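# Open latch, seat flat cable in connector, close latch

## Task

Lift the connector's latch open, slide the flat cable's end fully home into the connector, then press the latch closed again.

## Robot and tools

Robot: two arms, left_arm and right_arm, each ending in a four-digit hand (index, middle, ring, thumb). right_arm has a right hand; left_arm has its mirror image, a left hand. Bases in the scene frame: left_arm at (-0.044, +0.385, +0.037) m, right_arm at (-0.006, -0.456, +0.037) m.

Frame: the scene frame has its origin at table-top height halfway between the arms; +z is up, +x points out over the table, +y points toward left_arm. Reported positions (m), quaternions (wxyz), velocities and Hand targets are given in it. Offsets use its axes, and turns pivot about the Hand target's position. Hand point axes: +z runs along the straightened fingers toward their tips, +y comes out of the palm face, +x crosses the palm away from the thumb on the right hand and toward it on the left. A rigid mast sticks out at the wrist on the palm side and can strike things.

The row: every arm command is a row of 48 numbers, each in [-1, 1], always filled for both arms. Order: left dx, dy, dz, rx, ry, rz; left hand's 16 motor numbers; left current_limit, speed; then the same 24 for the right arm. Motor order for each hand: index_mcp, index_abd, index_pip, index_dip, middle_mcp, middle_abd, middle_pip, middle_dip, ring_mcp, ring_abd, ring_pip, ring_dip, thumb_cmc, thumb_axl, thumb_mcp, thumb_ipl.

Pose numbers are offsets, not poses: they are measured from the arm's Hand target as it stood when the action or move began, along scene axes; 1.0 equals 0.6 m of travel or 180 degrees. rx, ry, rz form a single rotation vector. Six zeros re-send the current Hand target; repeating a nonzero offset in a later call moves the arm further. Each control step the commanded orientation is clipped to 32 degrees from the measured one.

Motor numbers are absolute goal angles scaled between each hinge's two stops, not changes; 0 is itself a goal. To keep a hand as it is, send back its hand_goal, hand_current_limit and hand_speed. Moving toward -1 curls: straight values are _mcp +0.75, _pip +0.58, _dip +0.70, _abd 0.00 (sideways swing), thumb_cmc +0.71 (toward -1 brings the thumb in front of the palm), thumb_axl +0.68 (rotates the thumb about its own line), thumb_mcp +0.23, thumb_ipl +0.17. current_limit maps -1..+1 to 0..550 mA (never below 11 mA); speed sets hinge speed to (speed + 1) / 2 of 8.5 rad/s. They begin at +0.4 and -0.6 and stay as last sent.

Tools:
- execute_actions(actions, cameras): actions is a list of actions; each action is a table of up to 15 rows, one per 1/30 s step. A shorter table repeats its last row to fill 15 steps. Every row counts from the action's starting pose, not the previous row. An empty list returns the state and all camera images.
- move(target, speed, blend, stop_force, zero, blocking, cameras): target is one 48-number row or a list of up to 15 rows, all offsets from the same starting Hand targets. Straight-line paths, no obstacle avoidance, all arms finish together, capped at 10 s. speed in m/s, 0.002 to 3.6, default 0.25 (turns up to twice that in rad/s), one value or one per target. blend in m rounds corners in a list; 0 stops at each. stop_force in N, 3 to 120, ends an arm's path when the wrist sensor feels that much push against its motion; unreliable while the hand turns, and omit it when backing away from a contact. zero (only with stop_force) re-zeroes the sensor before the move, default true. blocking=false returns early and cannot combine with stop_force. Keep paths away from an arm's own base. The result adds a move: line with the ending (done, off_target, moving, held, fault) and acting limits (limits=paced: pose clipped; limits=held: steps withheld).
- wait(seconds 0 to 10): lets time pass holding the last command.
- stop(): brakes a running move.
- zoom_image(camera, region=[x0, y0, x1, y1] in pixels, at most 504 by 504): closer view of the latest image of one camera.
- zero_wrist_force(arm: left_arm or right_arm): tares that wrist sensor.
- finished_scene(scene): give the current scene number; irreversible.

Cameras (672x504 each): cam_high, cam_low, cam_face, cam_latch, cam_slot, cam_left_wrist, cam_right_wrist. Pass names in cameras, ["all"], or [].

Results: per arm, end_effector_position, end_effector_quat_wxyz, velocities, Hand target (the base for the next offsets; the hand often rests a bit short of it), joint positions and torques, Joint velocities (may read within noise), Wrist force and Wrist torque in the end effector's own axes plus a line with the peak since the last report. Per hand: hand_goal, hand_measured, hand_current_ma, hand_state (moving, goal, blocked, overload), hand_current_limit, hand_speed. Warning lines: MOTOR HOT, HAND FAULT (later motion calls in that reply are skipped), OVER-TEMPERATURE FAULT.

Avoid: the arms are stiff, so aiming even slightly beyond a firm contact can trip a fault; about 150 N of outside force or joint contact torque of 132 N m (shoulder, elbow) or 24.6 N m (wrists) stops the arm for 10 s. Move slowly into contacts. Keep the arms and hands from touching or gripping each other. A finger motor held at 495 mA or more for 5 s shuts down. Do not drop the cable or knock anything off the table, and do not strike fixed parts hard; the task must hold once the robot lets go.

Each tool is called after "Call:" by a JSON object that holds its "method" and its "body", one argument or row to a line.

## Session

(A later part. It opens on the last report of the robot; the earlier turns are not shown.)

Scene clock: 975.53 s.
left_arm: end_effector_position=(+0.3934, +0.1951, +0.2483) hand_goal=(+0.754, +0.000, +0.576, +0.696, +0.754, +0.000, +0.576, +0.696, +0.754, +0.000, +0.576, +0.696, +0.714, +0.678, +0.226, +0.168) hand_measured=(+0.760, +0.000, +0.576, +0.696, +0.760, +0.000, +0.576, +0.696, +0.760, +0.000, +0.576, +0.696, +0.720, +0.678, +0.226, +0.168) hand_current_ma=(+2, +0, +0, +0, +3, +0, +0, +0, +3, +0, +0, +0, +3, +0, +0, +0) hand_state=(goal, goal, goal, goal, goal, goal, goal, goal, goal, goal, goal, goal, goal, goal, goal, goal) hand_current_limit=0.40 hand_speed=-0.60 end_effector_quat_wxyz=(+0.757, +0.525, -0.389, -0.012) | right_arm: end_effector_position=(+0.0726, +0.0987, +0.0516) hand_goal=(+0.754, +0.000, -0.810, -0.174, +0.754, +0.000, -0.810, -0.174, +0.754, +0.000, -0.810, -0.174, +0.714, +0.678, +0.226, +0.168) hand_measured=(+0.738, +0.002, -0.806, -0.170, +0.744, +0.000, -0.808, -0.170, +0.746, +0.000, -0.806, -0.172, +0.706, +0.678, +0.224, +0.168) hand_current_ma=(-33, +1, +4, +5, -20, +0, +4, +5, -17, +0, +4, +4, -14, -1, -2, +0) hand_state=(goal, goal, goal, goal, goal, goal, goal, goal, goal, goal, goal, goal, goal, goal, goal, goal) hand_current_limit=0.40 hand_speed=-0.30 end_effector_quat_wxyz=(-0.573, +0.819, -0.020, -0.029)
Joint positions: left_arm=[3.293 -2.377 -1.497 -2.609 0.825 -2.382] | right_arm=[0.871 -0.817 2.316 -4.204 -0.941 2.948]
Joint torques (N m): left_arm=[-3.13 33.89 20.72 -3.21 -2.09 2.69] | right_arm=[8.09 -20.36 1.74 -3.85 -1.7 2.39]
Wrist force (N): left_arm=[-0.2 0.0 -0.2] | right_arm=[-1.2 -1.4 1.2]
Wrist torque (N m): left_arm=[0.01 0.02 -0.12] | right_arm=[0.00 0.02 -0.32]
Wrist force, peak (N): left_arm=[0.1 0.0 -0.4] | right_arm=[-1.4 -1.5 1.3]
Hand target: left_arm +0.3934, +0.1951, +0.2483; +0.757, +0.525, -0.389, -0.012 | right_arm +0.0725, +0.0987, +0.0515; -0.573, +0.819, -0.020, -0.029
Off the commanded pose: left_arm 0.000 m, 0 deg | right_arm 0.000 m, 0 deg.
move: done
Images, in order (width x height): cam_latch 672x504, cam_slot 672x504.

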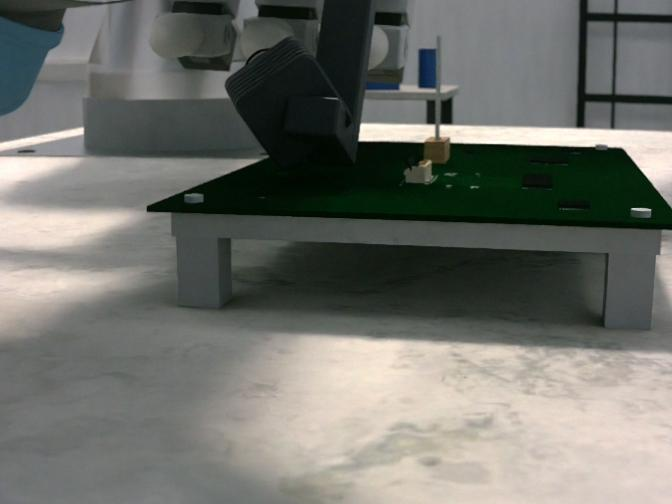

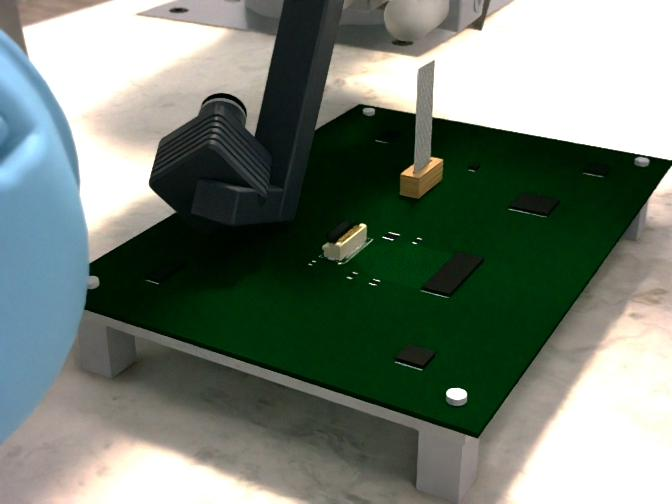

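Call:
{"method": "move", "body": {
  "target": [
    [0,0,0,0,0,0,0.754,0,0.576,0.696,0.754,0,0.576,0.696,0.754,0,0.576,0.696,0.714,0.678,0.226,0.168,0.4,-0.6,0,0,0.0055,0,0,0,0.754,0,-0.81,-0.174,0.754,0,-0.81,-0.174,0.754,0,-0.81,-0.174,0.714,0.678,0.226,0.168,0.4,-0.3],
    [0,0,0,0,0,0,0.754,0,0.576,0.696,0.754,0,0.576,0.696,0.754,0,0.576,0.696,0.714,0.678,0.226,0.168,0.4,-0.6,0.0233,0,0.0055,0,0,0,0.754,0,-0.81,-0.174,0.754,0,-0.81,-0.174,0.754,0,-0.81,-0.174,0.714,0.678,0.226,0.168,0.4,-0.3]
  ],
  "speed": 0.04
}}

Call:
{"method": "move", "body": {
  "target": [0,0,0,0,0,0,0.754,0,0.576,0.696,0.754,0,0.576,0.696,0.754,0,0.576,0.696,0.714,0.678,0.226,0.168,0.4,-0.6,0.0125,0,0,0,0,0,0.754,0,-0.81,-0.174,0.754,0,-0.81,-0.174,0.754,0,-0.81,-0.174,0.714,0.678,0.226,0.168,0.4,-0.3],
  "speed": 0.004,
  "stop_force": 3,
  "cameras": ["cam_latch","cam_slot"]
}}

Call:
{"method": "zoom_image", "body": {
  "camera": "cam_latch",
  "region": [380, 140, 440, 185]
}}

Call:
{"method": "zoom_image", "body": {
  "camera": "cam_slot",
  "region": [310, 208, 374, 264]
}}

Scene clock: 994.23 s.
left_arm: end_effector_position=(+0.3934, +0.1951, +0.2483) hand_goal=(+0.754, +0.000, +0.576, +0.696, +0.754, +0.000, +0.576, +0.696, +0.754, +0.000, +0.576, +0.696, +0.714, +0.678, +0.226, +0.168) hand_measured=(+0.760, +0.000, +0.576, +0.696, +0.760, +0.000, +0.576, +0.696, +0.760, +0.000, +0.576, +0.696, +0.720, +0.678, +0.226, +0.168) hand_current_ma=(+2, +0, +0, +0, +3, +0, +0, +0, +3, +0, +0, +0, +3, +0, +0, +0) hand_state=(goal, goal, goal, goal, goal, goal, goal, goal, goal, goal, goal, goal, goal, goal, goal, goal) hand_current_limit=0.40 hand_speed=-0.60 end_effector_quat_wxyz=(+0.757, +0.525, -0.389, -0.012) | right_arm: end_effector_position=(+0.0864, +0.0987, +0.0548) hand_goal=(+0.754, +0.000, -0.810, -0.174, +0.754, +0.000, -0.810, -0.174, +0.754, +0.000, -0.810, -0.174, +0.714, +0.678, +0.226, +0.168) hand_measured=(+0.738, +0.002, -0.806, -0.170, +0.744, +0.000, -0.808, -0.170, +0.746, +0.000, -0.806, -0.172, +0.706, +0.678, +0.224, +0.168) hand_current_ma=(-33, +1, +4, +5, -20, +0, +4, +5, -17, +0, +4, +4, -14, -1, -2, +0) hand_state=(goal, goal, goal, goal, goal, goal, goal, goal, goal, goal, goal, goal, goal, goal, goal, goal) hand_current_limit=0.40 hand_speed=-0.30 end_effector_quat_wxyz=(-0.573, +0.819, -0.020, -0.029)
Joint positions: left_arm=[3.293 -2.377 -1.497 -2.609 0.825 -2.382] | right_arm=[0.841 -0.828 2.308 -4.176 -0.914 2.933]
Joint torques (N m): left_arm=[-2.74 33.22 21.32 -3.17 -2.07 2.83] | right_arm=[-5.94 -40.93 -10.08 -0.94 2.46 -2.55]
Wrist force (N): left_arm=[0.0 0.0 0.0] | right_arm=[-1.1 -1.4 1.2]
Wrist torque (N m): left_arm=[-0.01 0.00 -0.11] | right_arm=[-0.01 0.01 -0.21]
Wrist force, peak (N): left_arm=[-0.1 -0.1 -0.4] | right_arm=[-1.7 -1.3 1.4]
Hand target: left_arm +0.3934, +0.1951, +0.2483; +0.757, +0.525, -0.389, -0.012 | right_arm +0.0865, +0.0987, +0.0548; -0.573, +0.819, -0.020, -0.029
Off the commanded pose: left_arm 0.000 m, 0 deg | right_arm 0.000 m, 0 deg.
move: done

Scene clock: 996.80 s.
left_arm: end_effector_position=(+0.3934, +0.1951, +0.2483) hand_goal=(+0.754, +0.000, +0.576, +0.696, +0.754, +0.000, +0.576, +0.696, +0.754, +0.000, +0.576, +0.696, +0.714, +0.678, +0.226, +0.168) hand_measured=(+0.760, +0.000, +0.576, +0.696, +0.760, +0.000, +0.576, +0.696, +0.760, +0.000, +0.576, +0.696, +0.720, +0.678, +0.226, +0.168) hand_current_ma=(+2, +0, +0, +0, +3, +0, +0, +0, +3, +0, +0, +0, +3, +0, +0, +0) hand_state=(goal, goal, goal, goal, goal, goal, goal, goal, goal, goal, goal, goal, goal, goal, goal, goal) hand_current_limit=0.40 hand_speed=-0.60 end_effector_quat_wxyz=(+0.757, +0.525, -0.389, -0.012) | right_arm: end_effector_position=(+0.0921, +0.0987, +0.0549) hand_goal=(+0.754, +0.000, -0.810, -0.174, +0.754, +0.000, -0.810, -0.174, +0.754, +0.000, -0.810, -0.174, +0.714, +0.678, +0.226, +0.168) hand_measured=(+0.738, +0.002, -0.806, -0.170, +0.744, +0.000, -0.808, -0.170, +0.746, +0.000, -0.806, -0.172, +0.706, +0.678, +0.224, +0.168) hand_current_ma=(-33, +1, +4, +5, -20, +0, +4, +5, -17, +0, +4, +4, -14, -1, -2, +0) hand_state=(goal, goal, goal, goal, goal, goal, goal, goal, goal, goal, goal, goal, goal, goal, goal, goal) hand_current_limit=0.40 hand_speed=-0.30 end_effector_quat_wxyz=(-0.573, +0.819, -0.020, -0.029)
Joint positions: left_arm=[3.293 -2.377 -1.497 -2.609 0.825 -2.382] | right_arm=[0.829 -0.828 2.304 -4.168 -0.903 2.926]
Joint torques (N m): left_arm=[-2.52 33.11 20.41 -3.29 -2 2.75] | right_arm=[6.71 -40.27 0.56 -4.09 -2.09 2.03]
Wrist force (N): left_arm=[-0.1 -0.2 0.0] | right_arm=[-4.6 -1.4 0.8]
Wrist torque (N m): left_arm=[-0.03 0.02 -0.10] | right_arm=[-0.01 0.44 -0.05]
Wrist force, peak (N): left_arm=[0.0 -0.1 -0.4] | right_arm=[-5.7 -1.8 1.0]
Hand target: left_arm +0.3934, +0.1951, +0.2483; +0.757, +0.525, -0.389, -0.012 | right_arm +0.0921, +0.0987, +0.0548; -0.573, +0.819, -0.020, -0.029 (not the last commanded pose)
Off the commanded pose: left_arm 0.000 m, 0 deg | right_arm 0.002 m, 0 deg.
move: contact (right_arm)
Images, in order (width x height): cam_latch 672x504, cam_slot 672x504.

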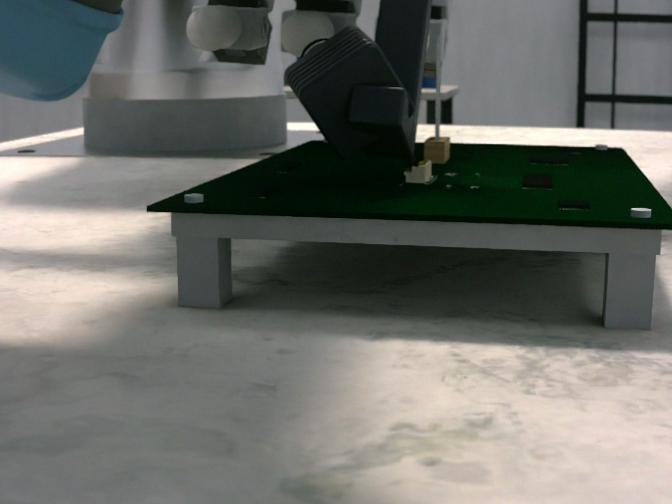

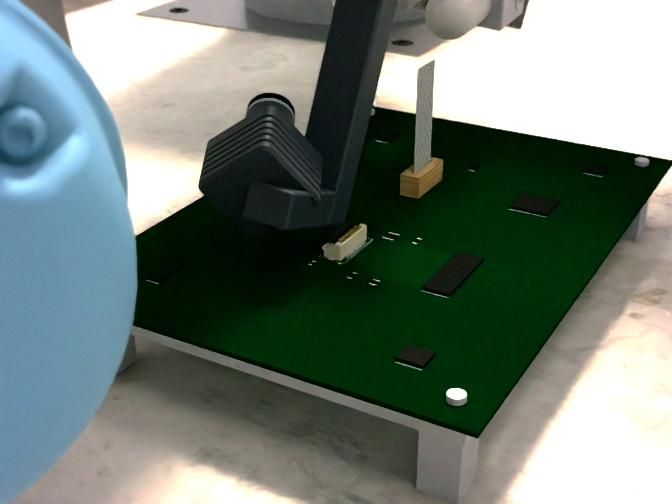

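Scaled by 8.400 from the camera's 672x504 image, which has a finer 960x720 frame.

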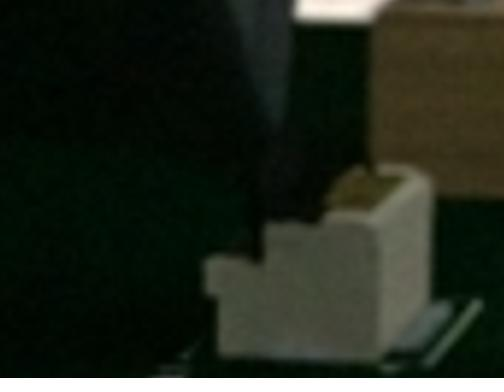

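Scaled by 7.875 from the camera's 672x504 image, which has a finer 960x720 frame.

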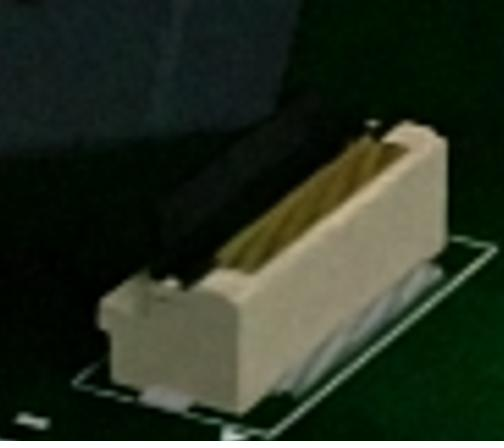

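Call:
{"method": "move", "body": {
  "target": [
    [0,0,0,0,0,0,0.754,0,0.576,0.696,0.754,0,0.576,0.696,0.754,0,0.576,0.696,0.714,0.678,0.226,0.168,0.4,-0.6,-0.025,0,0,0,0,0,0.754,0,-0.81,-0.174,0.754,0,-0.81,-0.174,0.754,0,-0.81,-0.174,0.714,0.678,0.226,0.168,0.4,-0.3],
    [0,0,0,0,0,0,0.754,0,0.576,0.696,0.754,0,0.576,0.696,0.754,0,0.576,0.696,0.714,0.678,0.226,0.168,0.4,-0.6,-0.05,-0.08,0.12,0,0,0,0.754,0,-0.81,-0.174,0.754,0,-0.81,-0.174,0.754,0,-0.81,-0.174,0.714,0.678,0.226,0.168,0.4,-0.3]
  ],
  "speed": 0.15,
  "blend": [0.004,0],
  "cameras": ["cam_latch","cam_slot"]
}}

Call:
{"method": "zoom_image", "body": {
  "camera": "cam_latch",
  "region": [380, 140, 440, 185]
}}

Call:
{"method": "zoom_image", "body": {
  "camera": "cam_slot",
  "region": [310, 208, 374, 264]
}}

Scene clock: 1007.17 s.
left_arm: end_effector_position=(+0.3934, +0.1951, +0.2483) hand_goal=(+0.754, +0.000, +0.576, +0.696, +0.754, +0.000, +0.576, +0.696, +0.754, +0.000, +0.576, +0.696, +0.714, +0.678, +0.226, +0.168) hand_measured=(+0.760, +0.000, +0.576, +0.696, +0.760, +0.000, +0.576, +0.696, +0.760, +0.000, +0.576, +0.696, +0.720, +0.678, +0.226, +0.168) hand_current_ma=(+2, +0, +0, +0, +3, +0, +0, +0, +3, +0, +0, +0, +3, +0, +0, +0) hand_state=(goal, goal, goal, goal, goal, goal, goal, goal, goal, goal, goal, goal, goal, goal, goal, goal) hand_current_limit=0.40 hand_speed=-0.60 end_effector_quat_wxyz=(+0.757, +0.525, -0.389, -0.012) | right_arm: end_effector_position=(+0.0621, +0.0507, +0.1268) hand_goal=(+0.754, +0.000, -0.810, -0.174, +0.754, +0.000, -0.810, -0.174, +0.754, +0.000, -0.810, -0.174, +0.714, +0.678, +0.226, +0.168) hand_measured=(+0.740, +0.002, -0.806, -0.170, +0.744, +0.000, -0.808, -0.170, +0.746, +0.000, -0.806, -0.172, +0.706, +0.678, +0.224, +0.168) hand_current_ma=(-33, +1, +4, +5, -20, +0, +4, +5, -17, +0, +4, +4, -14, -1, -2, +0) hand_state=(goal, goal, goal, goal, goal, goal, goal, goal, goal, goal, goal, goal, goal, goal, goal, goal) hand_current_limit=0.40 hand_speed=-0.30 end_effector_quat_wxyz=(-0.573, +0.819, -0.020, -0.029)
Joint positions: left_arm=[3.293 -2.377 -1.497 -2.609 0.825 -2.382] | right_arm=[0.805 -1.106 2.487 -4.064 -0.881 2.912]
Joint torques (N m): left_arm=[-2.22 33.54 20.05 -3.23 -2.01 2.82] | right_arm=[-5.09 -33.51 -0.46 -0.98 2.27 -2.72]
Wrist force (N): left_arm=[-0.2 0.0 -0.1] | right_arm=[-1.2 -1.4 1.2]
Wrist torque (N m): left_arm=[-0.01 0.02 -0.12] | right_arm=[-0.03 0.03 -0.20]
Wrist force, peak (N): left_arm=[0.1 -0.2 -0.5] | right_arm=[-4.8 -1.7 1.0]
Hand target: left_arm +0.3934, +0.1951, +0.2483; +0.757, +0.525, -0.389, -0.012 | right_arm +0.0621, +0.0507, +0.1268; -0.573, +0.819, -0.020, -0.029
Off the commanded pose: left_arm 0.000 m, 0 deg | right_arm 0.000 m, 0 deg.
move: done
Images, in order (width x height): cam_latch 672x504, cam_slot 672x504.

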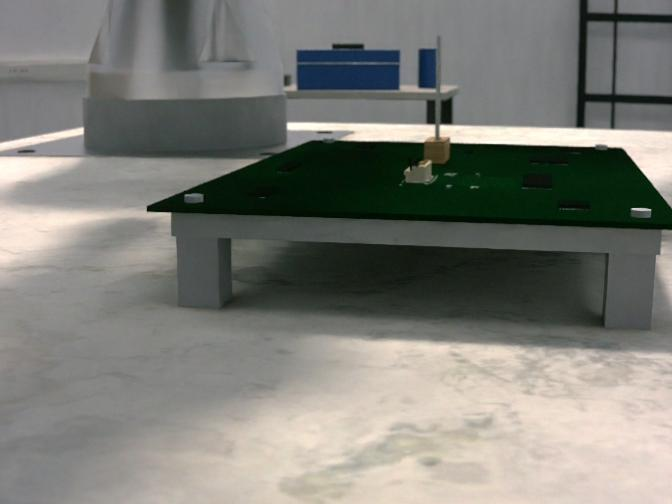

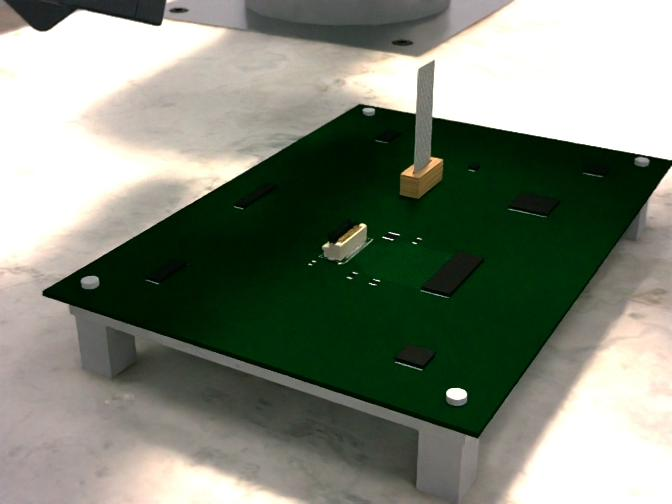

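Scaled by 8.400 from the camera's 672x504 image, which has a finer 960x720 frame.

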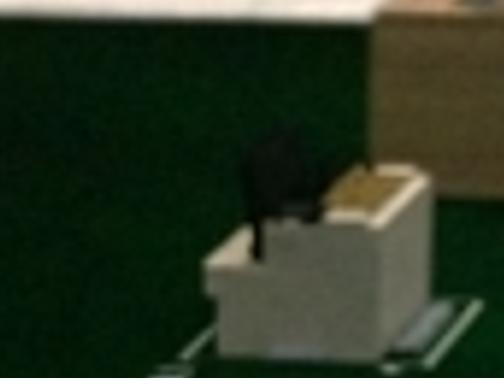

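Scaled by 7.875 from the camera's 672x504 image, which has a finer 960x720 frame.

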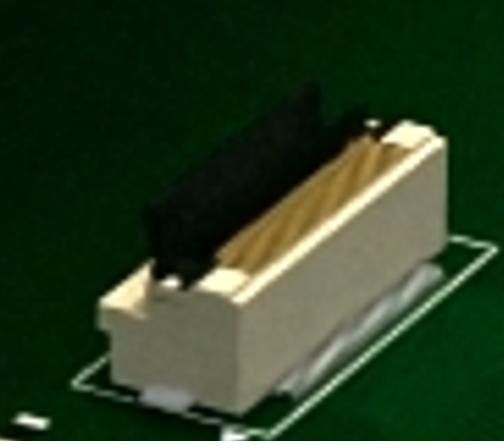

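Call:
{"method": "move", "body": {
  "target": [
    [-0.1557,-0.1585,0.1195,0.5767,-0.0093,0.2963,0.754,0,0.576,0.696,0.754,0,0.576,0.696,0.754,0,-0.81,-0.174,0.714,0.678,0.226,0.168,0.4,-0.3,0.03,-0.351,0.155,0,0,0,0.754,0,-0.81,-0.174,0.754,0,-0.81,-0.174,0.754,0,-0.81,-0.174,0.714,0.678,0.226,0.168,0.4,-0.3]
  ],
  "speed": 0.25
}}

Call:
{"method": "move", "body": {
  "target": [
    [-0.1833,-0.2542,-0.1167,0,0,0,0.754,0,0.576,0.696,0.754,0,0.576,0.696,0.754,0,-0.81,-0.174,0.714,0.678,0.226,0.168,0.4,-0.3,0,0,0,0,0,0,0.754,0,-0.81,-0.174,0.754,0,-0.81,-0.174,0.754,0,-0.81,-0.174,0.714,0.678,0.226,0.168,0.4,-0.3]
  ],
  "speed": 0.2,
  "cameras": ["cam_high","cam_latch","cam_slot","cam_face","cam_left_wrist"]
}}

Scene clock: 1162.70 s.
left_arm: end_effector_position=(+0.3369, +0.1375, +0.2918) hand_goal=(+0.754, +0.000, +0.576, +0.696, +0.754, +0.000, +0.576, +0.696, +0.754, +0.000, -0.810, -0.174, +0.714, +0.678, +0.226, +0.168) hand_measured=(+0.760, +0.000, +0.576, +0.696, +0.760, +0.000, +0.576, +0.696, +0.762, +0.000, -0.808, -0.172, +0.720, +0.678, +0.224, +0.168) hand_current_ma=(+2, +0, +0, +0, +3, +0, +0, +0, +4, +0, +1, +1, +3, +0, +0, +0) hand_state=(goal, goal, goal, goal, goal, goal, goal, goal, goal, goal, goal, goal, goal, goal, goal, goal) hand_current_limit=0.40 hand_speed=-0.30 end_effector_quat_wxyz=(+0.347, +0.921, -0.179, -0.005) | right_arm: end_effector_position=(+0.0716, -0.0625, +0.1765) hand_goal=(+0.754, +0.000, -0.810, -0.174, +0.754, +0.000, -0.810, -0.174, +0.754, +0.000, -0.810, -0.174, +0.714, +0.678, +0.226, +0.168) hand_measured=(+0.740, +0.002, -0.806, -0.170, +0.744, +0.000, -0.808, -0.170, +0.746, +0.000, -0.806, -0.172, +0.706, +0.678, +0.224, +0.168) hand_current_ma=(-32, +1, +4, +5, -20, +0, +4, +5, -17, +0, +4, +4, -14, -1, -2, +0) hand_state=(goal, goal, goal, goal, goal, goal, goal, goal, goal, goal, goal, goal, goal, goal, goal, goal) hand_current_limit=0.40 hand_speed=-0.30 end_effector_quat_wxyz=(-0.576, +0.817, -0.022, -0.027)
Joint positions: left_arm=[3.372 -1.463 -2.149 -1.456 0.944 -3.971] | right_arm=[0.422 -1.578 2.806 -3.684 -0.559 2.609]
Joint torques (N m): left_arm=[-5.06 26.74 13.52 3.45 1.27 -2.6] | right_arm=[7.78 2.85 -15.7 -3.66 -1.28 2.36]
Wrist force (N): left_arm=[-1.2 0.6 -2.9] | right_arm=[-1.4 -1.0 1.4]
Wrist torque (N m): left_arm=[0.22 -0.23 0.08] | right_arm=[0.03 0.04 -0.36]
Wrist force, peak (N): left_arm=[-1.6 1.1 -2.9] | right_arm=[-1.1 -1.7 1.5]
Hand target: left_arm +0.3368, +0.1375, +0.2918; +0.347, +0.921, -0.179, -0.005 (not the last commanded pose) | right_arm +0.0716, -0.0625, +0.1765; -0.576, +0.817, -0.022, -0.027 (not the last commanded pose)
Off the commanded pose: left_arm 0.060 m, 46 deg | right_arm 0.107 m, 0 deg.
move: held (right_arm; a check stopped the path), off_target (left_arm; braked when a check withheld steps of right_arm); limits=held
pose unreachable (right arm): on one or more control steps of this call, first in action 0 (counted from 0), this arm could not follow its commanded pose, so it was not sent that pose on those steps. It may still have moved: this result reports where it is.
cause: moving toward the commanded pose would bring two parts of the arm too close to each other (joints 3 (elbow) and 4 (wrist 1) lie between them).

Scene clock: 1164.57 s.
left_arm: end_effector_position=(+0.2269, -0.0150, +0.2218) hand_goal=(+0.754, +0.000, +0.576, +0.696, +0.754, +0.000, +0.576, +0.696, +0.754, +0.000, -0.810, -0.174, +0.714, +0.678, +0.226, +0.168) hand_measured=(+0.760, +0.000, +0.576, +0.696, +0.760, +0.000, +0.576, +0.696, +0.762, +0.000, -0.808, -0.172, +0.720, +0.678, +0.224, +0.168) hand_current_ma=(+2, +0, +0, +0, +3, +0, +0, +0, +4, +0, +1, +1, +3, +0, +0, +0) hand_state=(goal, goal, goal, goal, goal, goal, goal, goal, goal, goal, goal, goal, goal, goal, goal, goal) hand_current_limit=0.40 hand_speed=-0.30 end_effector_quat_wxyz=(+0.347, +0.921, -0.179, -0.005) | right_arm: end_effector_position=(+0.0716, -0.0625, +0.1765) hand_goal=(+0.754, +0.000, -0.810, -0.174, +0.754, +0.000, -0.810, -0.174, +0.754, +0.000, -0.810, -0.174, +0.714, +0.678, +0.226, +0.168) hand_measured=(+0.740, +0.002, -0.806, -0.170, +0.744, +0.000, -0.808, -0.170, +0.746, +0.000, -0.806, -0.172, +0.706, +0.678, +0.224, +0.168) hand_current_ma=(-32, +1, +4, +5, -20, +0, +4, +5, -17, +0, +4, +4, -14, -1, -2, +0) hand_state=(goal, goal, goal, goal, goal, goal, goal, goal, goal, goal, goal, goal, goal, goal, goal, goal) hand_current_limit=0.40 hand_speed=-0.30 end_effector_quat_wxyz=(-0.576, +0.817, -0.022, -0.027)
Joint positions: left_arm=[2.964 -1.476 -2.459 -0.81 0.863 -4.483] | right_arm=[0.423 -1.578 2.806 -3.684 -0.559 2.609]
Joint torques (N m): left_arm=[-4.11 1.2 10.42 4.02 1.34 -2.38] | right_arm=[7.89 2.74 -16.24 -3.81 -1.18 2.41]
Wrist force (N): left_arm=[-1.4 0.5 -2.8] | right_arm=[-1.3 -1.1 1.2]
Wrist torque (N m): left_arm=[0.23 -0.18 0.03] | right_arm=[0.02 0.03 -0.35]
Wrist force, peak (N): left_arm=[-1.1 -0.3 -3.7] | right_arm=[-1.5 -1.2 1.6]
Hand target: left_arm +0.2269, -0.0150, +0.2218; +0.347, +0.921, -0.179, -0.005 | right_arm +0.0716, -0.0625, +0.1765; -0.576, +0.817, -0.022, -0.027
Off the commanded pose: left_arm 0.000 m, 0 deg | right_arm 0.000 m, 0 deg.
move: done
camera_calibration:
cam_left_wrist: T_world_to_cam=[[-0.497028, 0.702184, -0.509804, 0.205566], [0.686811, 0.677413, 0.263443, -0.246221], [0.530333, -0.219201, -0.818961, 0.187624], [0, 0, 0, 1]] pos_world=[0.171776, 0.0635751, 0.32332]
Images, in order (width x height): cam_high 672x504, cam_face 672x504, cam_latch 672x504, cam_slot 672x504, cam_left_wrist 672x504.

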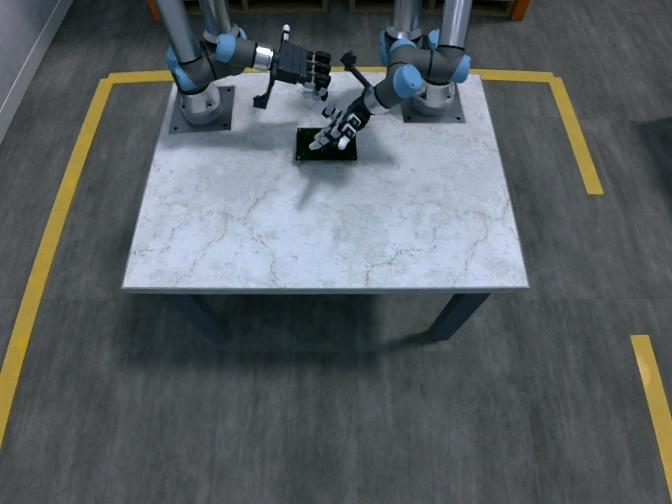

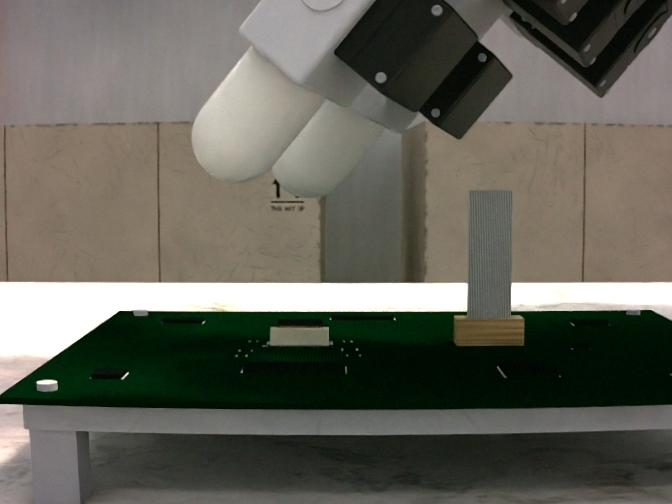

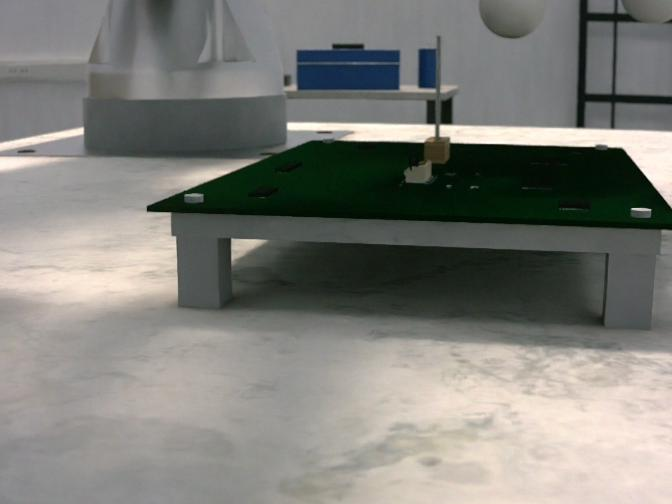

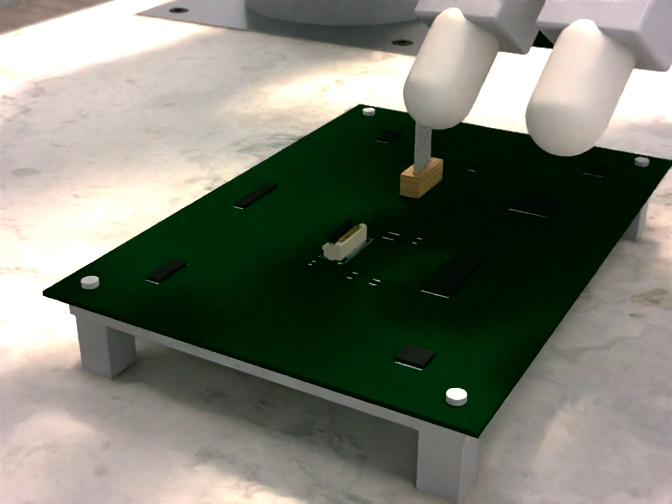

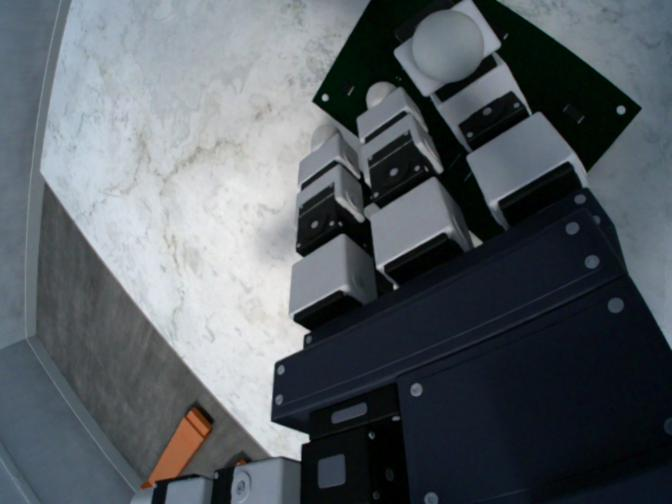

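Call:
{"method": "move", "body": {
  "target": [
    [0,0,0.13,0.2269,-0.0033,0.1171,0.754,0,0.576,0.696,0.754,0,0.576,0.696,0.754,0,-0.81,-0.174,0.714,0.678,0.226,0.168,0.4,-0.3,-0.119,-0.229,0.339,0,0,0,0.754,0,-0.81,-0.174,0.754,0,-0.81,-0.174,0.754,0,-0.81,-0.174,0.714,0.678,0.226,0.168,0.4,-0.3]
  ],
  "speed": 0.25,
  "cameras": ["cam_high"]
}}

Scene clock: 1182.23 s.
left_arm: end_effector_position=(+0.2269, -0.0150, +0.2321) hand_goal=(+0.754, +0.000, +0.576, +0.696, +0.754, +0.000, +0.576, +0.696, +0.754, +0.000, -0.810, -0.174, +0.714, +0.678, +0.226, +0.168) hand_measured=(+0.760, +0.000, +0.576, +0.696, +0.760, +0.000, +0.576, +0.696, +0.762, +0.000, -0.808, -0.172, +0.720, +0.678, +0.224, +0.168) hand_current_ma=(+2, +0, +0, +0, +3, +0, +0, +0, +4, +0, +1, +1, +3, +0, +0, +0) hand_state=(goal, goal, goal, goal, goal, goal, goal, goal, goal, goal, goal, goal, goal, goal, goal, goal) hand_current_limit=0.40 hand_speed=-0.30 end_effector_quat_wxyz=(+0.303, +0.940, -0.156, -0.004) | right_arm: end_effector_position=(+0.0706, -0.0641, +0.1788) hand_goal=(+0.754, +0.000, -0.810, -0.174, +0.754, +0.000, -0.810, -0.174, +0.754, +0.000, -0.810, -0.174, +0.714, +0.678, +0.226, +0.168) hand_measured=(+0.740, +0.002, -0.806, -0.170, +0.744, +0.000, -0.808, -0.170, +0.746, +0.000, -0.806, -0.172, +0.706, +0.678, +0.224, +0.168) hand_current_ma=(-29, +1, +4, +5, -20, +0, +4, +5, -17, +0, +4, +4, -14, -1, -2, +0) hand_state=(goal, goal, goal, goal, goal, goal, goal, goal, goal, goal, goal, goal, goal, goal, goal, goal) hand_current_limit=0.40 hand_speed=-0.30 end_effector_quat_wxyz=(-0.576, +0.817, -0.022, -0.027)
Joint positions: left_arm=[2.927 -1.406 -2.431 -0.859 0.955 -4.592] | right_arm=[0.417 -1.602 2.81 -3.661 -0.555 2.604]
Joint torques (N m): left_arm=[-6.85 21.45 26.43 0.83 1.71 -2.6] | right_arm=[7.53 3.91 -15.92 -3.79 -1.1 2.49]
Wrist force (N): left_arm=[-1.5 0.2 -2.9] | right_arm=[-1.3 -0.8 1.3]
Wrist torque (N m): left_arm=[0.21 -0.19 0.08] | right_arm=[0.05 0.02 -0.35]
Wrist force, peak (N): left_arm=[-1.6 1.1 -3.3] | right_arm=[-2.4 -3.2 -0.1]
Hand target: left_arm +0.2269, -0.0150, +0.2321; +0.303, +0.940, -0.156, -0.004 (not the last commanded pose) | right_arm +0.0706, -0.0641, +0.1788; -0.576, +0.817, -0.022, -0.027 (not the last commanded pose)
Off the commanded pose: left_arm 0.068 m, 40 deg | right_arm 0.253 m, 0 deg.
move: held (right_arm; a check stopped the path), off_target (left_arm; braked when a check withheld steps of right_arm); limits=held
pose unreachable (right arm): on one or more control steps of this call, first in action 0 (counted from 0), this arm could not follow its commanded pose, so it was not sent that pose on those steps. It may still have moved: this result reports where it is.
cause: moving toward the commanded pose would bring two parts of the arm too close to each other (joints 3 (elbow) and 4 (wrist 1) lie between them).
Images, in order (width x height): cam_high 672x504.

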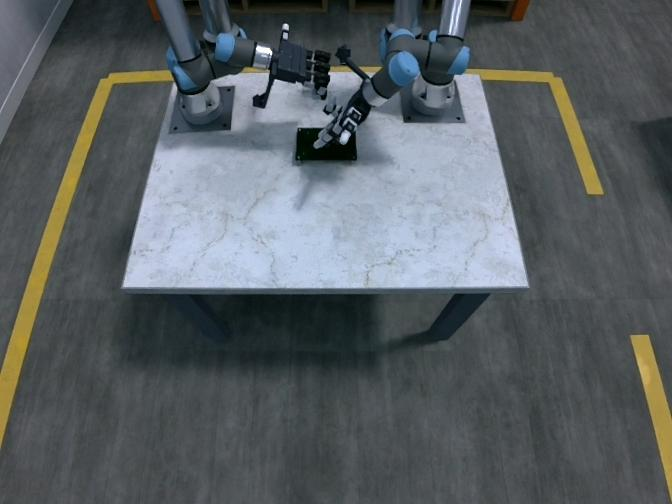

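Call:
{"method": "move", "body": {
  "target": [
    [0,0.25,0.11,0.2,-0.0025,0.1,0.754,0,0.576,0.696,0.754,0,0.576,0.696,0.754,0,-0.81,-0.174,0.714,0.678,0.226,0.168,0.4,-0.3,0,0,0,0,0,0,0.754,0,-0.81,-0.174,0.754,0,-0.81,-0.174,0.754,0,-0.81,-0.174,0.714,0.678,0.226,0.168,0.4,-0.3]
  ],
  "speed": 0.25,
  "cameras": ["cam_high"]
}}

Scene clock: 1209.23 s.
left_arm: end_effector_position=(+0.2269, +0.1349, +0.2980) hand_goal=(+0.754, +0.000, +0.576, +0.696, +0.754, +0.000, +0.576, +0.696, +0.754, +0.000, -0.810, -0.174, +0.714, +0.678, +0.226, +0.168) hand_measured=(+0.756, +0.000, +0.576, +0.696, +0.756, +0.000, +0.576, +0.696, +0.760, +0.000, -0.808, -0.172, +0.716, +0.678, +0.224, +0.168) hand_current_ma=(+0, +0, +0, +0, +0, +0, +0, +0, +2, +0, +1, +1, +1, +0, -1, +0) hand_state=(goal, goal, goal, goal, goal, goal, goal, goal, goal, goal, goal, goal, goal, goal, goal, goal) hand_current_limit=0.40 hand_speed=-0.30 end_effector_quat_wxyz=(-0.004, +1.000, -0.002, -0.002) | right_arm: end_effector_position=(+0.0706, -0.0641, +0.1788) hand_goal=(+0.754, +0.000, -0.810, -0.174, +0.754, +0.000, -0.810, -0.174, +0.754, +0.000, -0.810, -0.174, +0.714, +0.678, +0.226, +0.168) hand_measured=(+0.740, +0.002, -0.806, -0.170, +0.744, +0.000, -0.808, -0.170, +0.746, +0.000, -0.806, -0.172, +0.706, +0.678, +0.224, +0.168) hand_current_ma=(-29, +1, +4, +5, -20, +0, +4, +5, -17, +0, +4, +4, -14, -1, -2, +0) hand_state=(goal, goal, goal, goal, goal, goal, goal, goal, goal, goal, goal, goal, goal, goal, goal, goal) hand_current_limit=0.40 hand_speed=-0.30 end_effector_quat_wxyz=(-0.576, +0.817, -0.022, -0.027)
Joint positions: left_arm=[3.001 -1.021 -2.203 -1.493 1.579 -4.839] | right_arm=[0.417 -1.601 2.81 -3.662 -0.555 2.604]
Joint torques (N m): left_arm=[6.98 11.17 31 0.55 2.51 -2.65] | right_arm=[7.98 3.56 -14.29 -3.76 -1.32 2.51]
Wrist force (N): left_arm=[-2.8 -0.2 -4.3] | right_arm=[-1.2 -0.9 1.2]
Wrist torque (N m): left_arm=[0.36 -0.13 0.14] | right_arm=[0.05 0.02 -0.35]
Wrist force, peak (N): left_arm=[-2.7 -0.2 -4.6] | right_arm=[-1.5 -1.1 1.3]
Hand target: left_arm +0.2269, +0.1350, +0.2981; -0.005, +1.000, -0.002, -0.002 | right_arm +0.0706, -0.0641, +0.1788; -0.576, +0.817, -0.022, -0.027
Off the commanded pose: left_arm 0.000 m, 0 deg | right_arm 0.000 m, 0 deg.
move: done
Images, in order (width x height): cam_high 672x504.

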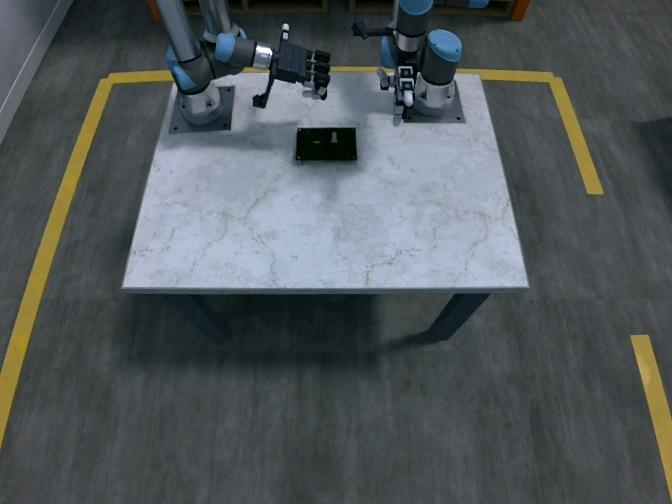

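Call:
{"method": "move", "body": {
  "target": [
    [0,0,0,0,0,0,0.754,0,0.576,0.696,0.754,0,0.576,0.696,0.754,0,-0.81,-0.174,0.714,0.678,0.226,0.168,0.4,-0.3,0.4823,-0.3098,0.2853,-0.3856,-0.136,-0.0232,0.754,0,0.576,0.696,0.754,0,0.576,0.696,0.754,0,0.576,0.696,0.714,0.678,0.226,0.168,0.4,-0.3]
  ],
  "speed": 0.25,
  "cameras": ["cam_high"]
}}

Scene clock: 1222.97 s.
left_arm: end_effector_position=(+0.2269, +0.1350, +0.2981) hand_goal=(+0.754, +0.000, +0.576, +0.696, +0.754, +0.000, +0.576, +0.696, +0.754, +0.000, -0.810, -0.174, +0.714, +0.678, +0.226, +0.168) hand_measured=(+0.756, +0.000, +0.576, +0.696, +0.756, +0.000, +0.576, +0.696, +0.760, +0.000, -0.808, -0.172, +0.716, +0.678, +0.224, +0.168) hand_current_ma=(+0, +0, +0, +0, +0, +0, +0, +0, +2, +0, +1, +1, +1, +0, -1, +0) hand_state=(goal, goal, goal, goal, goal, goal, goal, goal, goal, goal, goal, goal, goal, goal, goal, goal) hand_current_limit=0.40 hand_speed=-0.30 end_effector_quat_wxyz=(-0.005, +1.000, -0.002, -0.002) | right_arm: end_effector_position=(+0.3599, -0.2499, +0.3500) hand_goal=(+0.754, +0.000, +0.576, +0.696, +0.754, +0.000, +0.576, +0.696, +0.754, +0.000, +0.576, +0.696, +0.714, +0.678, +0.226, +0.168) hand_measured=(+0.750, +0.002, +0.572, +0.694, +0.748, +0.000, +0.572, +0.694, +0.750, +0.000, +0.572, +0.694, +0.712, +0.678, +0.224, +0.168) hand_current_ma=(-7, +1, -5, -4, -9, +0, -4, -4, -7, +0, -5, -3, -4, -1, -3, +0) hand_state=(goal, goal, goal, goal, goal, goal, goal, goal, goal, goal, goal, goal, goal, goal, goal, goal) hand_current_limit=0.40 hand_speed=-0.30 end_effector_quat_wxyz=(-0.005, +0.983, +0.054, +0.173)
Joint positions: left_arm=[3.001 -1.021 -2.203 -1.493 1.579 -4.839] | right_arm=[0.386 -1.776 1.967 -2.091 -1.689 1.876]
Joint torques (N m): left_arm=[3.56 9.03 31.32 0.6 2.4 -2.49] | right_arm=[-4.83 -2.71 -30.32 -1.5 -2.38 -2.67]
Wrist force (N): left_arm=[-2.5 -0.1 -4.0] | right_arm=[0.2 0.3 0.6]
Wrist torque (N m): left_arm=[0.35 -0.16 0.15] | right_arm=[0.01 -0.09 0.08]
Wrist force, peak (N): left_arm=[-2.8 -0.2 -4.5] | right_arm=[-1.7 -0.7 1.7]
Hand target: left_arm +0.2269, +0.1350, +0.2981; -0.005, +1.000, -0.002, -0.002 | right_arm +0.3600, -0.2500, +0.3500; -0.005, +0.983, +0.054, +0.173
Off the commanded pose: left_arm 0.000 m, 0 deg | right_arm 0.000 m, 0 deg.
move: done
Images, in order (width x height): cam_high 672x504.

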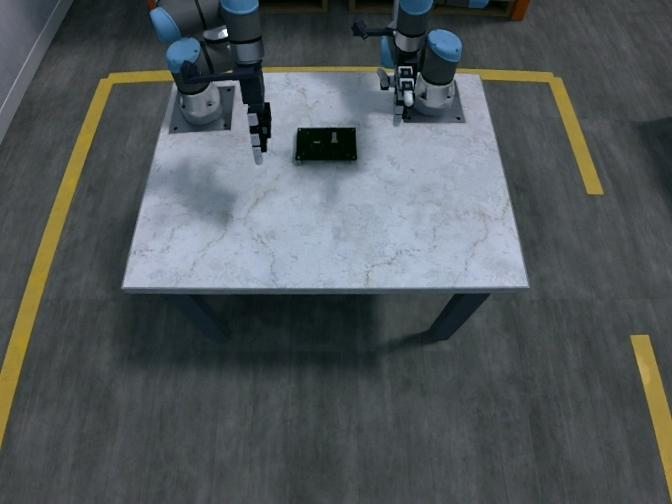

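Call:
{"method": "move", "body": {
  "target": [
    [-0.0782,-0.4067,-0.1635,0,0,0,0.754,0,0.576,0.696,0.754,0,0.576,0.696,0.754,0,-0.81,-0.174,0.714,0.678,0.226,0.168,0.4,-0.3,0,0,0,0,0,0,0.754,0,0.576,0.696,0.754,0,0.576,0.696,0.754,0,0.576,0.696,0.714,0.678,0.226,0.168,0.4,-0.3]
  ],
  "speed": 0.2,
  "cameras": ["cam_latch","cam_slot","cam_face","cam_left_wrist"]
}}

Scene clock: 1236.27 s.
left_arm: end_effector_position=(+0.1799, -0.1089, +0.2000) hand_goal=(+0.754, +0.000, +0.576, +0.696, +0.754, +0.000, +0.576, +0.696, +0.754, +0.000, -0.810, -0.174, +0.714, +0.678, +0.226, +0.168) hand_measured=(+0.754, +0.000, +0.576, +0.696, +0.754, +0.000, +0.576, +0.696, +0.758, +0.000, -0.808, -0.172, +0.716, +0.678, +0.224, +0.168) hand_current_ma=(+0, +0, +0, +0, +0, +0, +0, +0, +1, +0, +1, +1, +0, +0, -1, +0) hand_state=(goal, goal, goal, goal, goal, goal, goal, goal, goal, goal, goal, goal, goal, goal, goal, goal) hand_current_limit=0.40 hand_speed=-0.30 end_effector_quat_wxyz=(-0.005, +1.000, -0.002, -0.002) | right_arm: end_effector_position=(+0.3600, -0.2500, +0.3500) hand_goal=(+0.754, +0.000, +0.576, +0.696, +0.754, +0.000, +0.576, +0.696, +0.754, +0.000, +0.576, +0.696, +0.714, +0.678, +0.226, +0.168) hand_measured=(+0.750, +0.002, +0.572, +0.694, +0.748, +0.000, +0.572, +0.694, +0.750, +0.000, +0.572, +0.694, +0.712, +0.678, +0.224, +0.168) hand_current_ma=(-7, +1, -5, -4, -8, +0, -4, -4, -7, +0, -5, -3, -4, -1, -3, +0) hand_state=(goal, goal, goal, goal, goal, goal, goal, goal, goal, goal, goal, goal, goal, goal, goal, goal) hand_current_limit=0.40 hand_speed=-0.30 end_effector_quat_wxyz=(-0.005, +0.983, +0.054, +0.173)
Joint positions: left_arm=[2.313 -1.563 -2.092 -1.067 1.574 -5.527] | right_arm=[0.386 -1.776 1.967 -2.091 -1.689 1.876]
Joint torques (N m): left_arm=[-4.88 8.06 28.42 4.09 2.54 -2.95] | right_arm=[-4.41 -1.94 -30.54 -1.52 -2.33 -2.48]
Wrist force (N): left_arm=[-2.6 -0.5 -4.1] | right_arm=[0.3 0.2 0.6]
Wrist torque (N m): left_arm=[0.26 -0.14 0.16] | right_arm=[-0.01 -0.10 0.08]
Wrist force, peak (N): left_arm=[-2.5 -1.2 -4.8] | right_arm=[0.1 0.4 0.9]
Hand target: left_arm +0.1799, -0.1090, +0.2000; -0.005, +1.000, -0.002, -0.002 | right_arm +0.3600, -0.2500, +0.3500; -0.005, +0.983, +0.054, +0.173
Off the commanded pose: left_arm 0.000 m, 0 deg | right_arm 0.000 m, 0 deg.
move: done
camera_calibration:
cam_left_wrist: T_world_to_cam=[[-0.755011, 0.655705, 0.00304032, 0.175897], [0.452439, 0.517594, 0.72622, -0.212476], [0.474612, 0.54968, -0.687456, 0.241554], [0, 0, 0, 1]] pos_world=[0.114292, -0.138138, 0.319827]
Images, in order (width x height): cam_face 672x504, cam_latch 672x504, cam_slot 672x504, cam_left_wrist 672x504.

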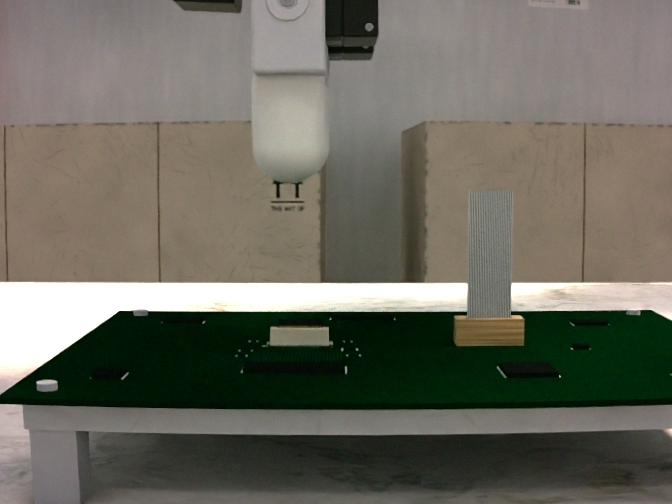

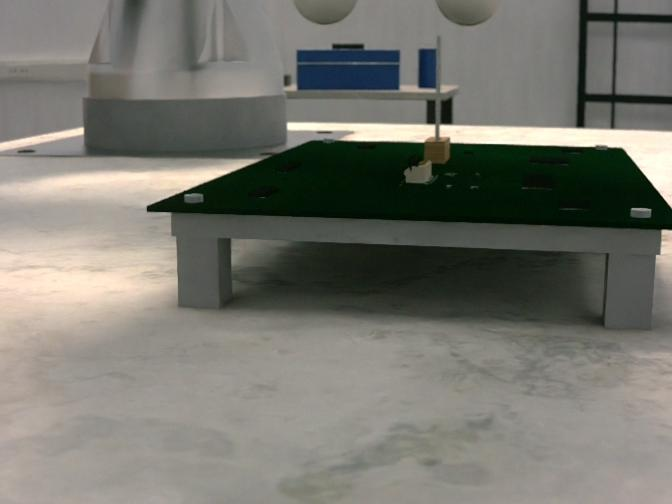

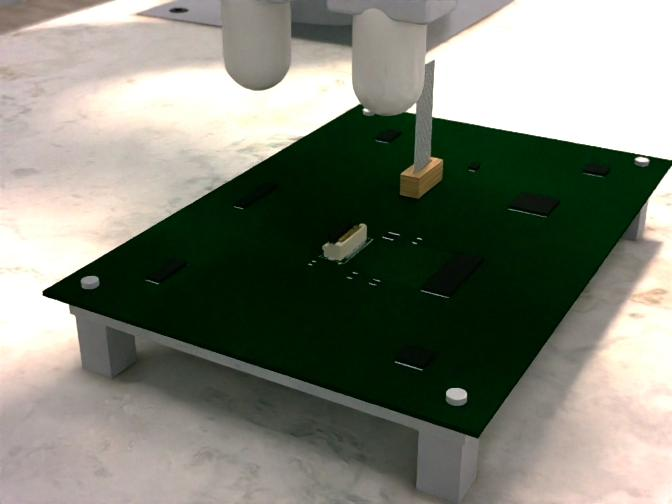

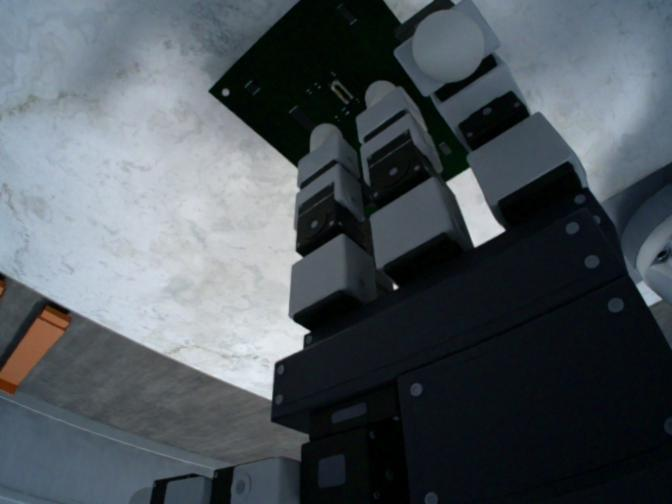

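Call:
{"method": "move", "body": {
  "target": [
    [-0.0033,0,-0.05,0,0,0,0.754,0,0.576,0.696,0.754,0,0.576,0.696,0.754,0,-0.81,-0.174,0.714,0.678,0.226,0.168,0.4,-0.3,0,0,0,0,0,0,0.754,0,0.576,0.696,0.754,0,0.576,0.696,0.754,0,0.576,0.696,0.714,0.678,0.226,0.168,0.4,-0.3],
    [-0.0033,0,-0.0705,0,0,0,0.754,0,0.576,0.696,0.754,0,0.576,0.696,0.754,0,-0.81,-0.174,0.714,0.678,0.226,0.168,0.4,-0.3,0,0,0,0,0,0,0.754,0,0.576,0.696,0.754,0,0.576,0.696,0.754,0,0.576,0.696,0.714,0.678,0.226,0.168,0.4,-0.3]
  ],
  "speed": [0.08,0.02],
  "stop_force": 3,
  "cameras": ["cam_latch","cam_slot","cam_face"]
}}

Call:
{"method": "zoom_image", "body": {
  "camera": "cam_latch",
  "region": [380, 110, 480, 185]
}}

Scene clock: 1257.60 s.
left_arm: end_effector_position=(+0.1780, -0.1090, +0.1577) hand_goal=(+0.754, +0.000, +0.576, +0.696, +0.754, +0.000, +0.576, +0.696, +0.754, +0.000, -0.810, -0.174, +0.714, +0.678, +0.226, +0.168) hand_measured=(+0.754, +0.000, +0.576, +0.696, +0.754, +0.000, +0.576, +0.696, +0.758, +0.000, -0.808, -0.172, +0.716, +0.678, +0.224, +0.168) hand_current_ma=(+0, +0, +0, +0, +0, +0, +0, +0, +1, +0, +1, +1, +0, +0, -1, +0) hand_state=(goal, goal, goal, goal, goal, goal, goal, goal, goal, goal, goal, goal, goal, goal, goal, goal) hand_current_limit=0.40 hand_speed=-0.30 end_effector_quat_wxyz=(-0.005, +1.000, -0.002, -0.002) | right_arm: end_effector_position=(+0.3600, -0.2500, +0.3500) hand_goal=(+0.754, +0.000, +0.576, +0.696, +0.754, +0.000, +0.576, +0.696, +0.754, +0.000, +0.576, +0.696, +0.714, +0.678, +0.226, +0.168) hand_measured=(+0.750, +0.002, +0.572, +0.694, +0.748, +0.000, +0.572, +0.694, +0.750, +0.000, +0.572, +0.694, +0.712, +0.678, +0.224, +0.168) hand_current_ma=(-7, +1, -5, -4, -8, +0, -4, -4, -7, +0, -5, -3, -4, -1, -3, +0) hand_state=(goal, goal, goal, goal, goal, goal, goal, goal, goal, goal, goal, goal, goal, goal, goal, goal) hand_current_limit=0.40 hand_speed=-0.30 end_effector_quat_wxyz=(-0.005, +0.983, +0.054, +0.173)
Joint positions: left_arm=[2.309 -1.625 -2.156 -0.94 1.574 -5.531] | right_arm=[0.386 -1.776 1.967 -2.091 -1.689 1.876]
Joint torques (N m): left_arm=[-6.74 8.45 12.19 4.17 -2.12 -2.4] | right_arm=[-2.09 -2.01 -30.3 -1.53 -2.47 -2.03]
Wrist force (N): left_arm=[-2.9 -0.4 -4.2] | right_arm=[0.2 0.1 0.3]
Wrist torque (N m): left_arm=[0.29 -0.12 0.14] | right_arm=[0.01 -0.08 0.08]
Wrist force, peak (N): left_arm=[-2.9 -0.4 -4.5] | right_arm=[0.1 0.5 0.8]
Hand target: left_arm +0.1780, -0.1090, +0.1577; -0.005, +1.000, -0.002, -0.002 | right_arm +0.3600, -0.2500, +0.3500; -0.005, +0.983, +0.054, +0.173
Off the commanded pose: left_arm 0.000 m, 0 deg | right_arm 0.000 m, 0 deg.
move: done
Images, in order (width x height): cam_face 672x504, cam_latch 672x504, cam_slot 672x504.

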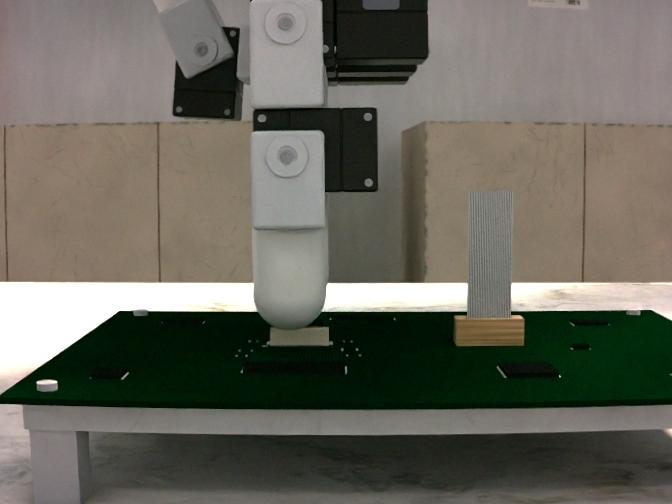

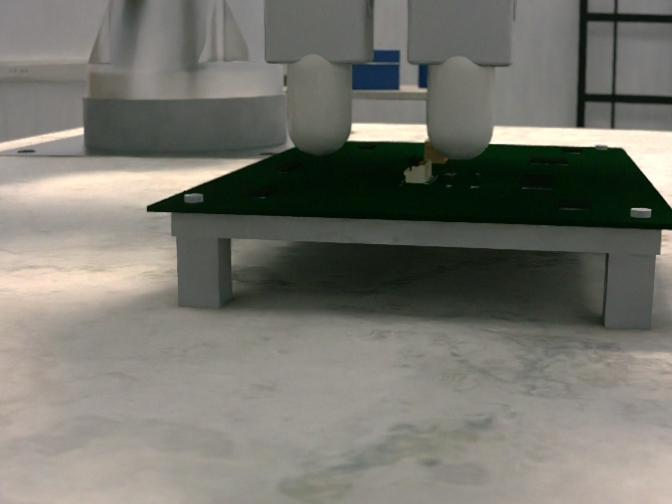

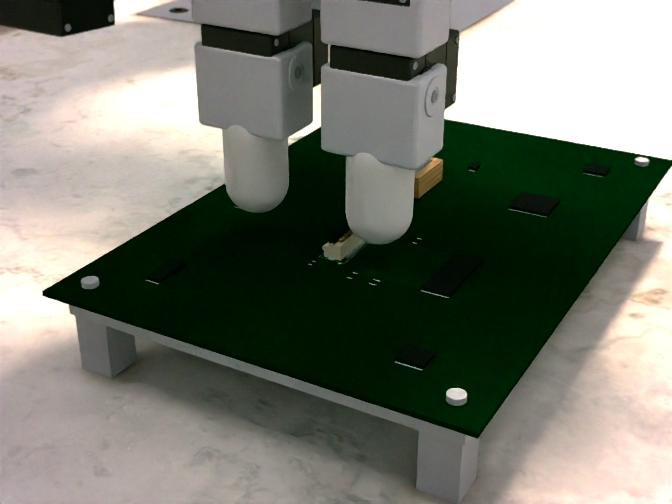

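Scaled by 5.040 from the camera's 672x504 image, which has a finer 960x720 frame.

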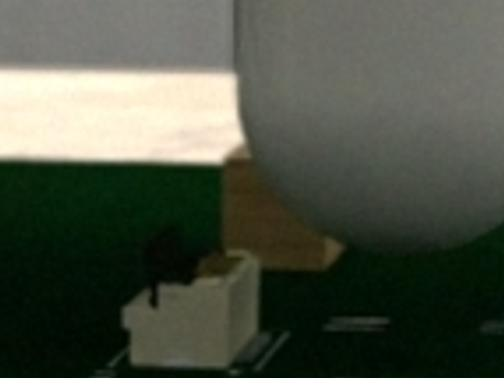

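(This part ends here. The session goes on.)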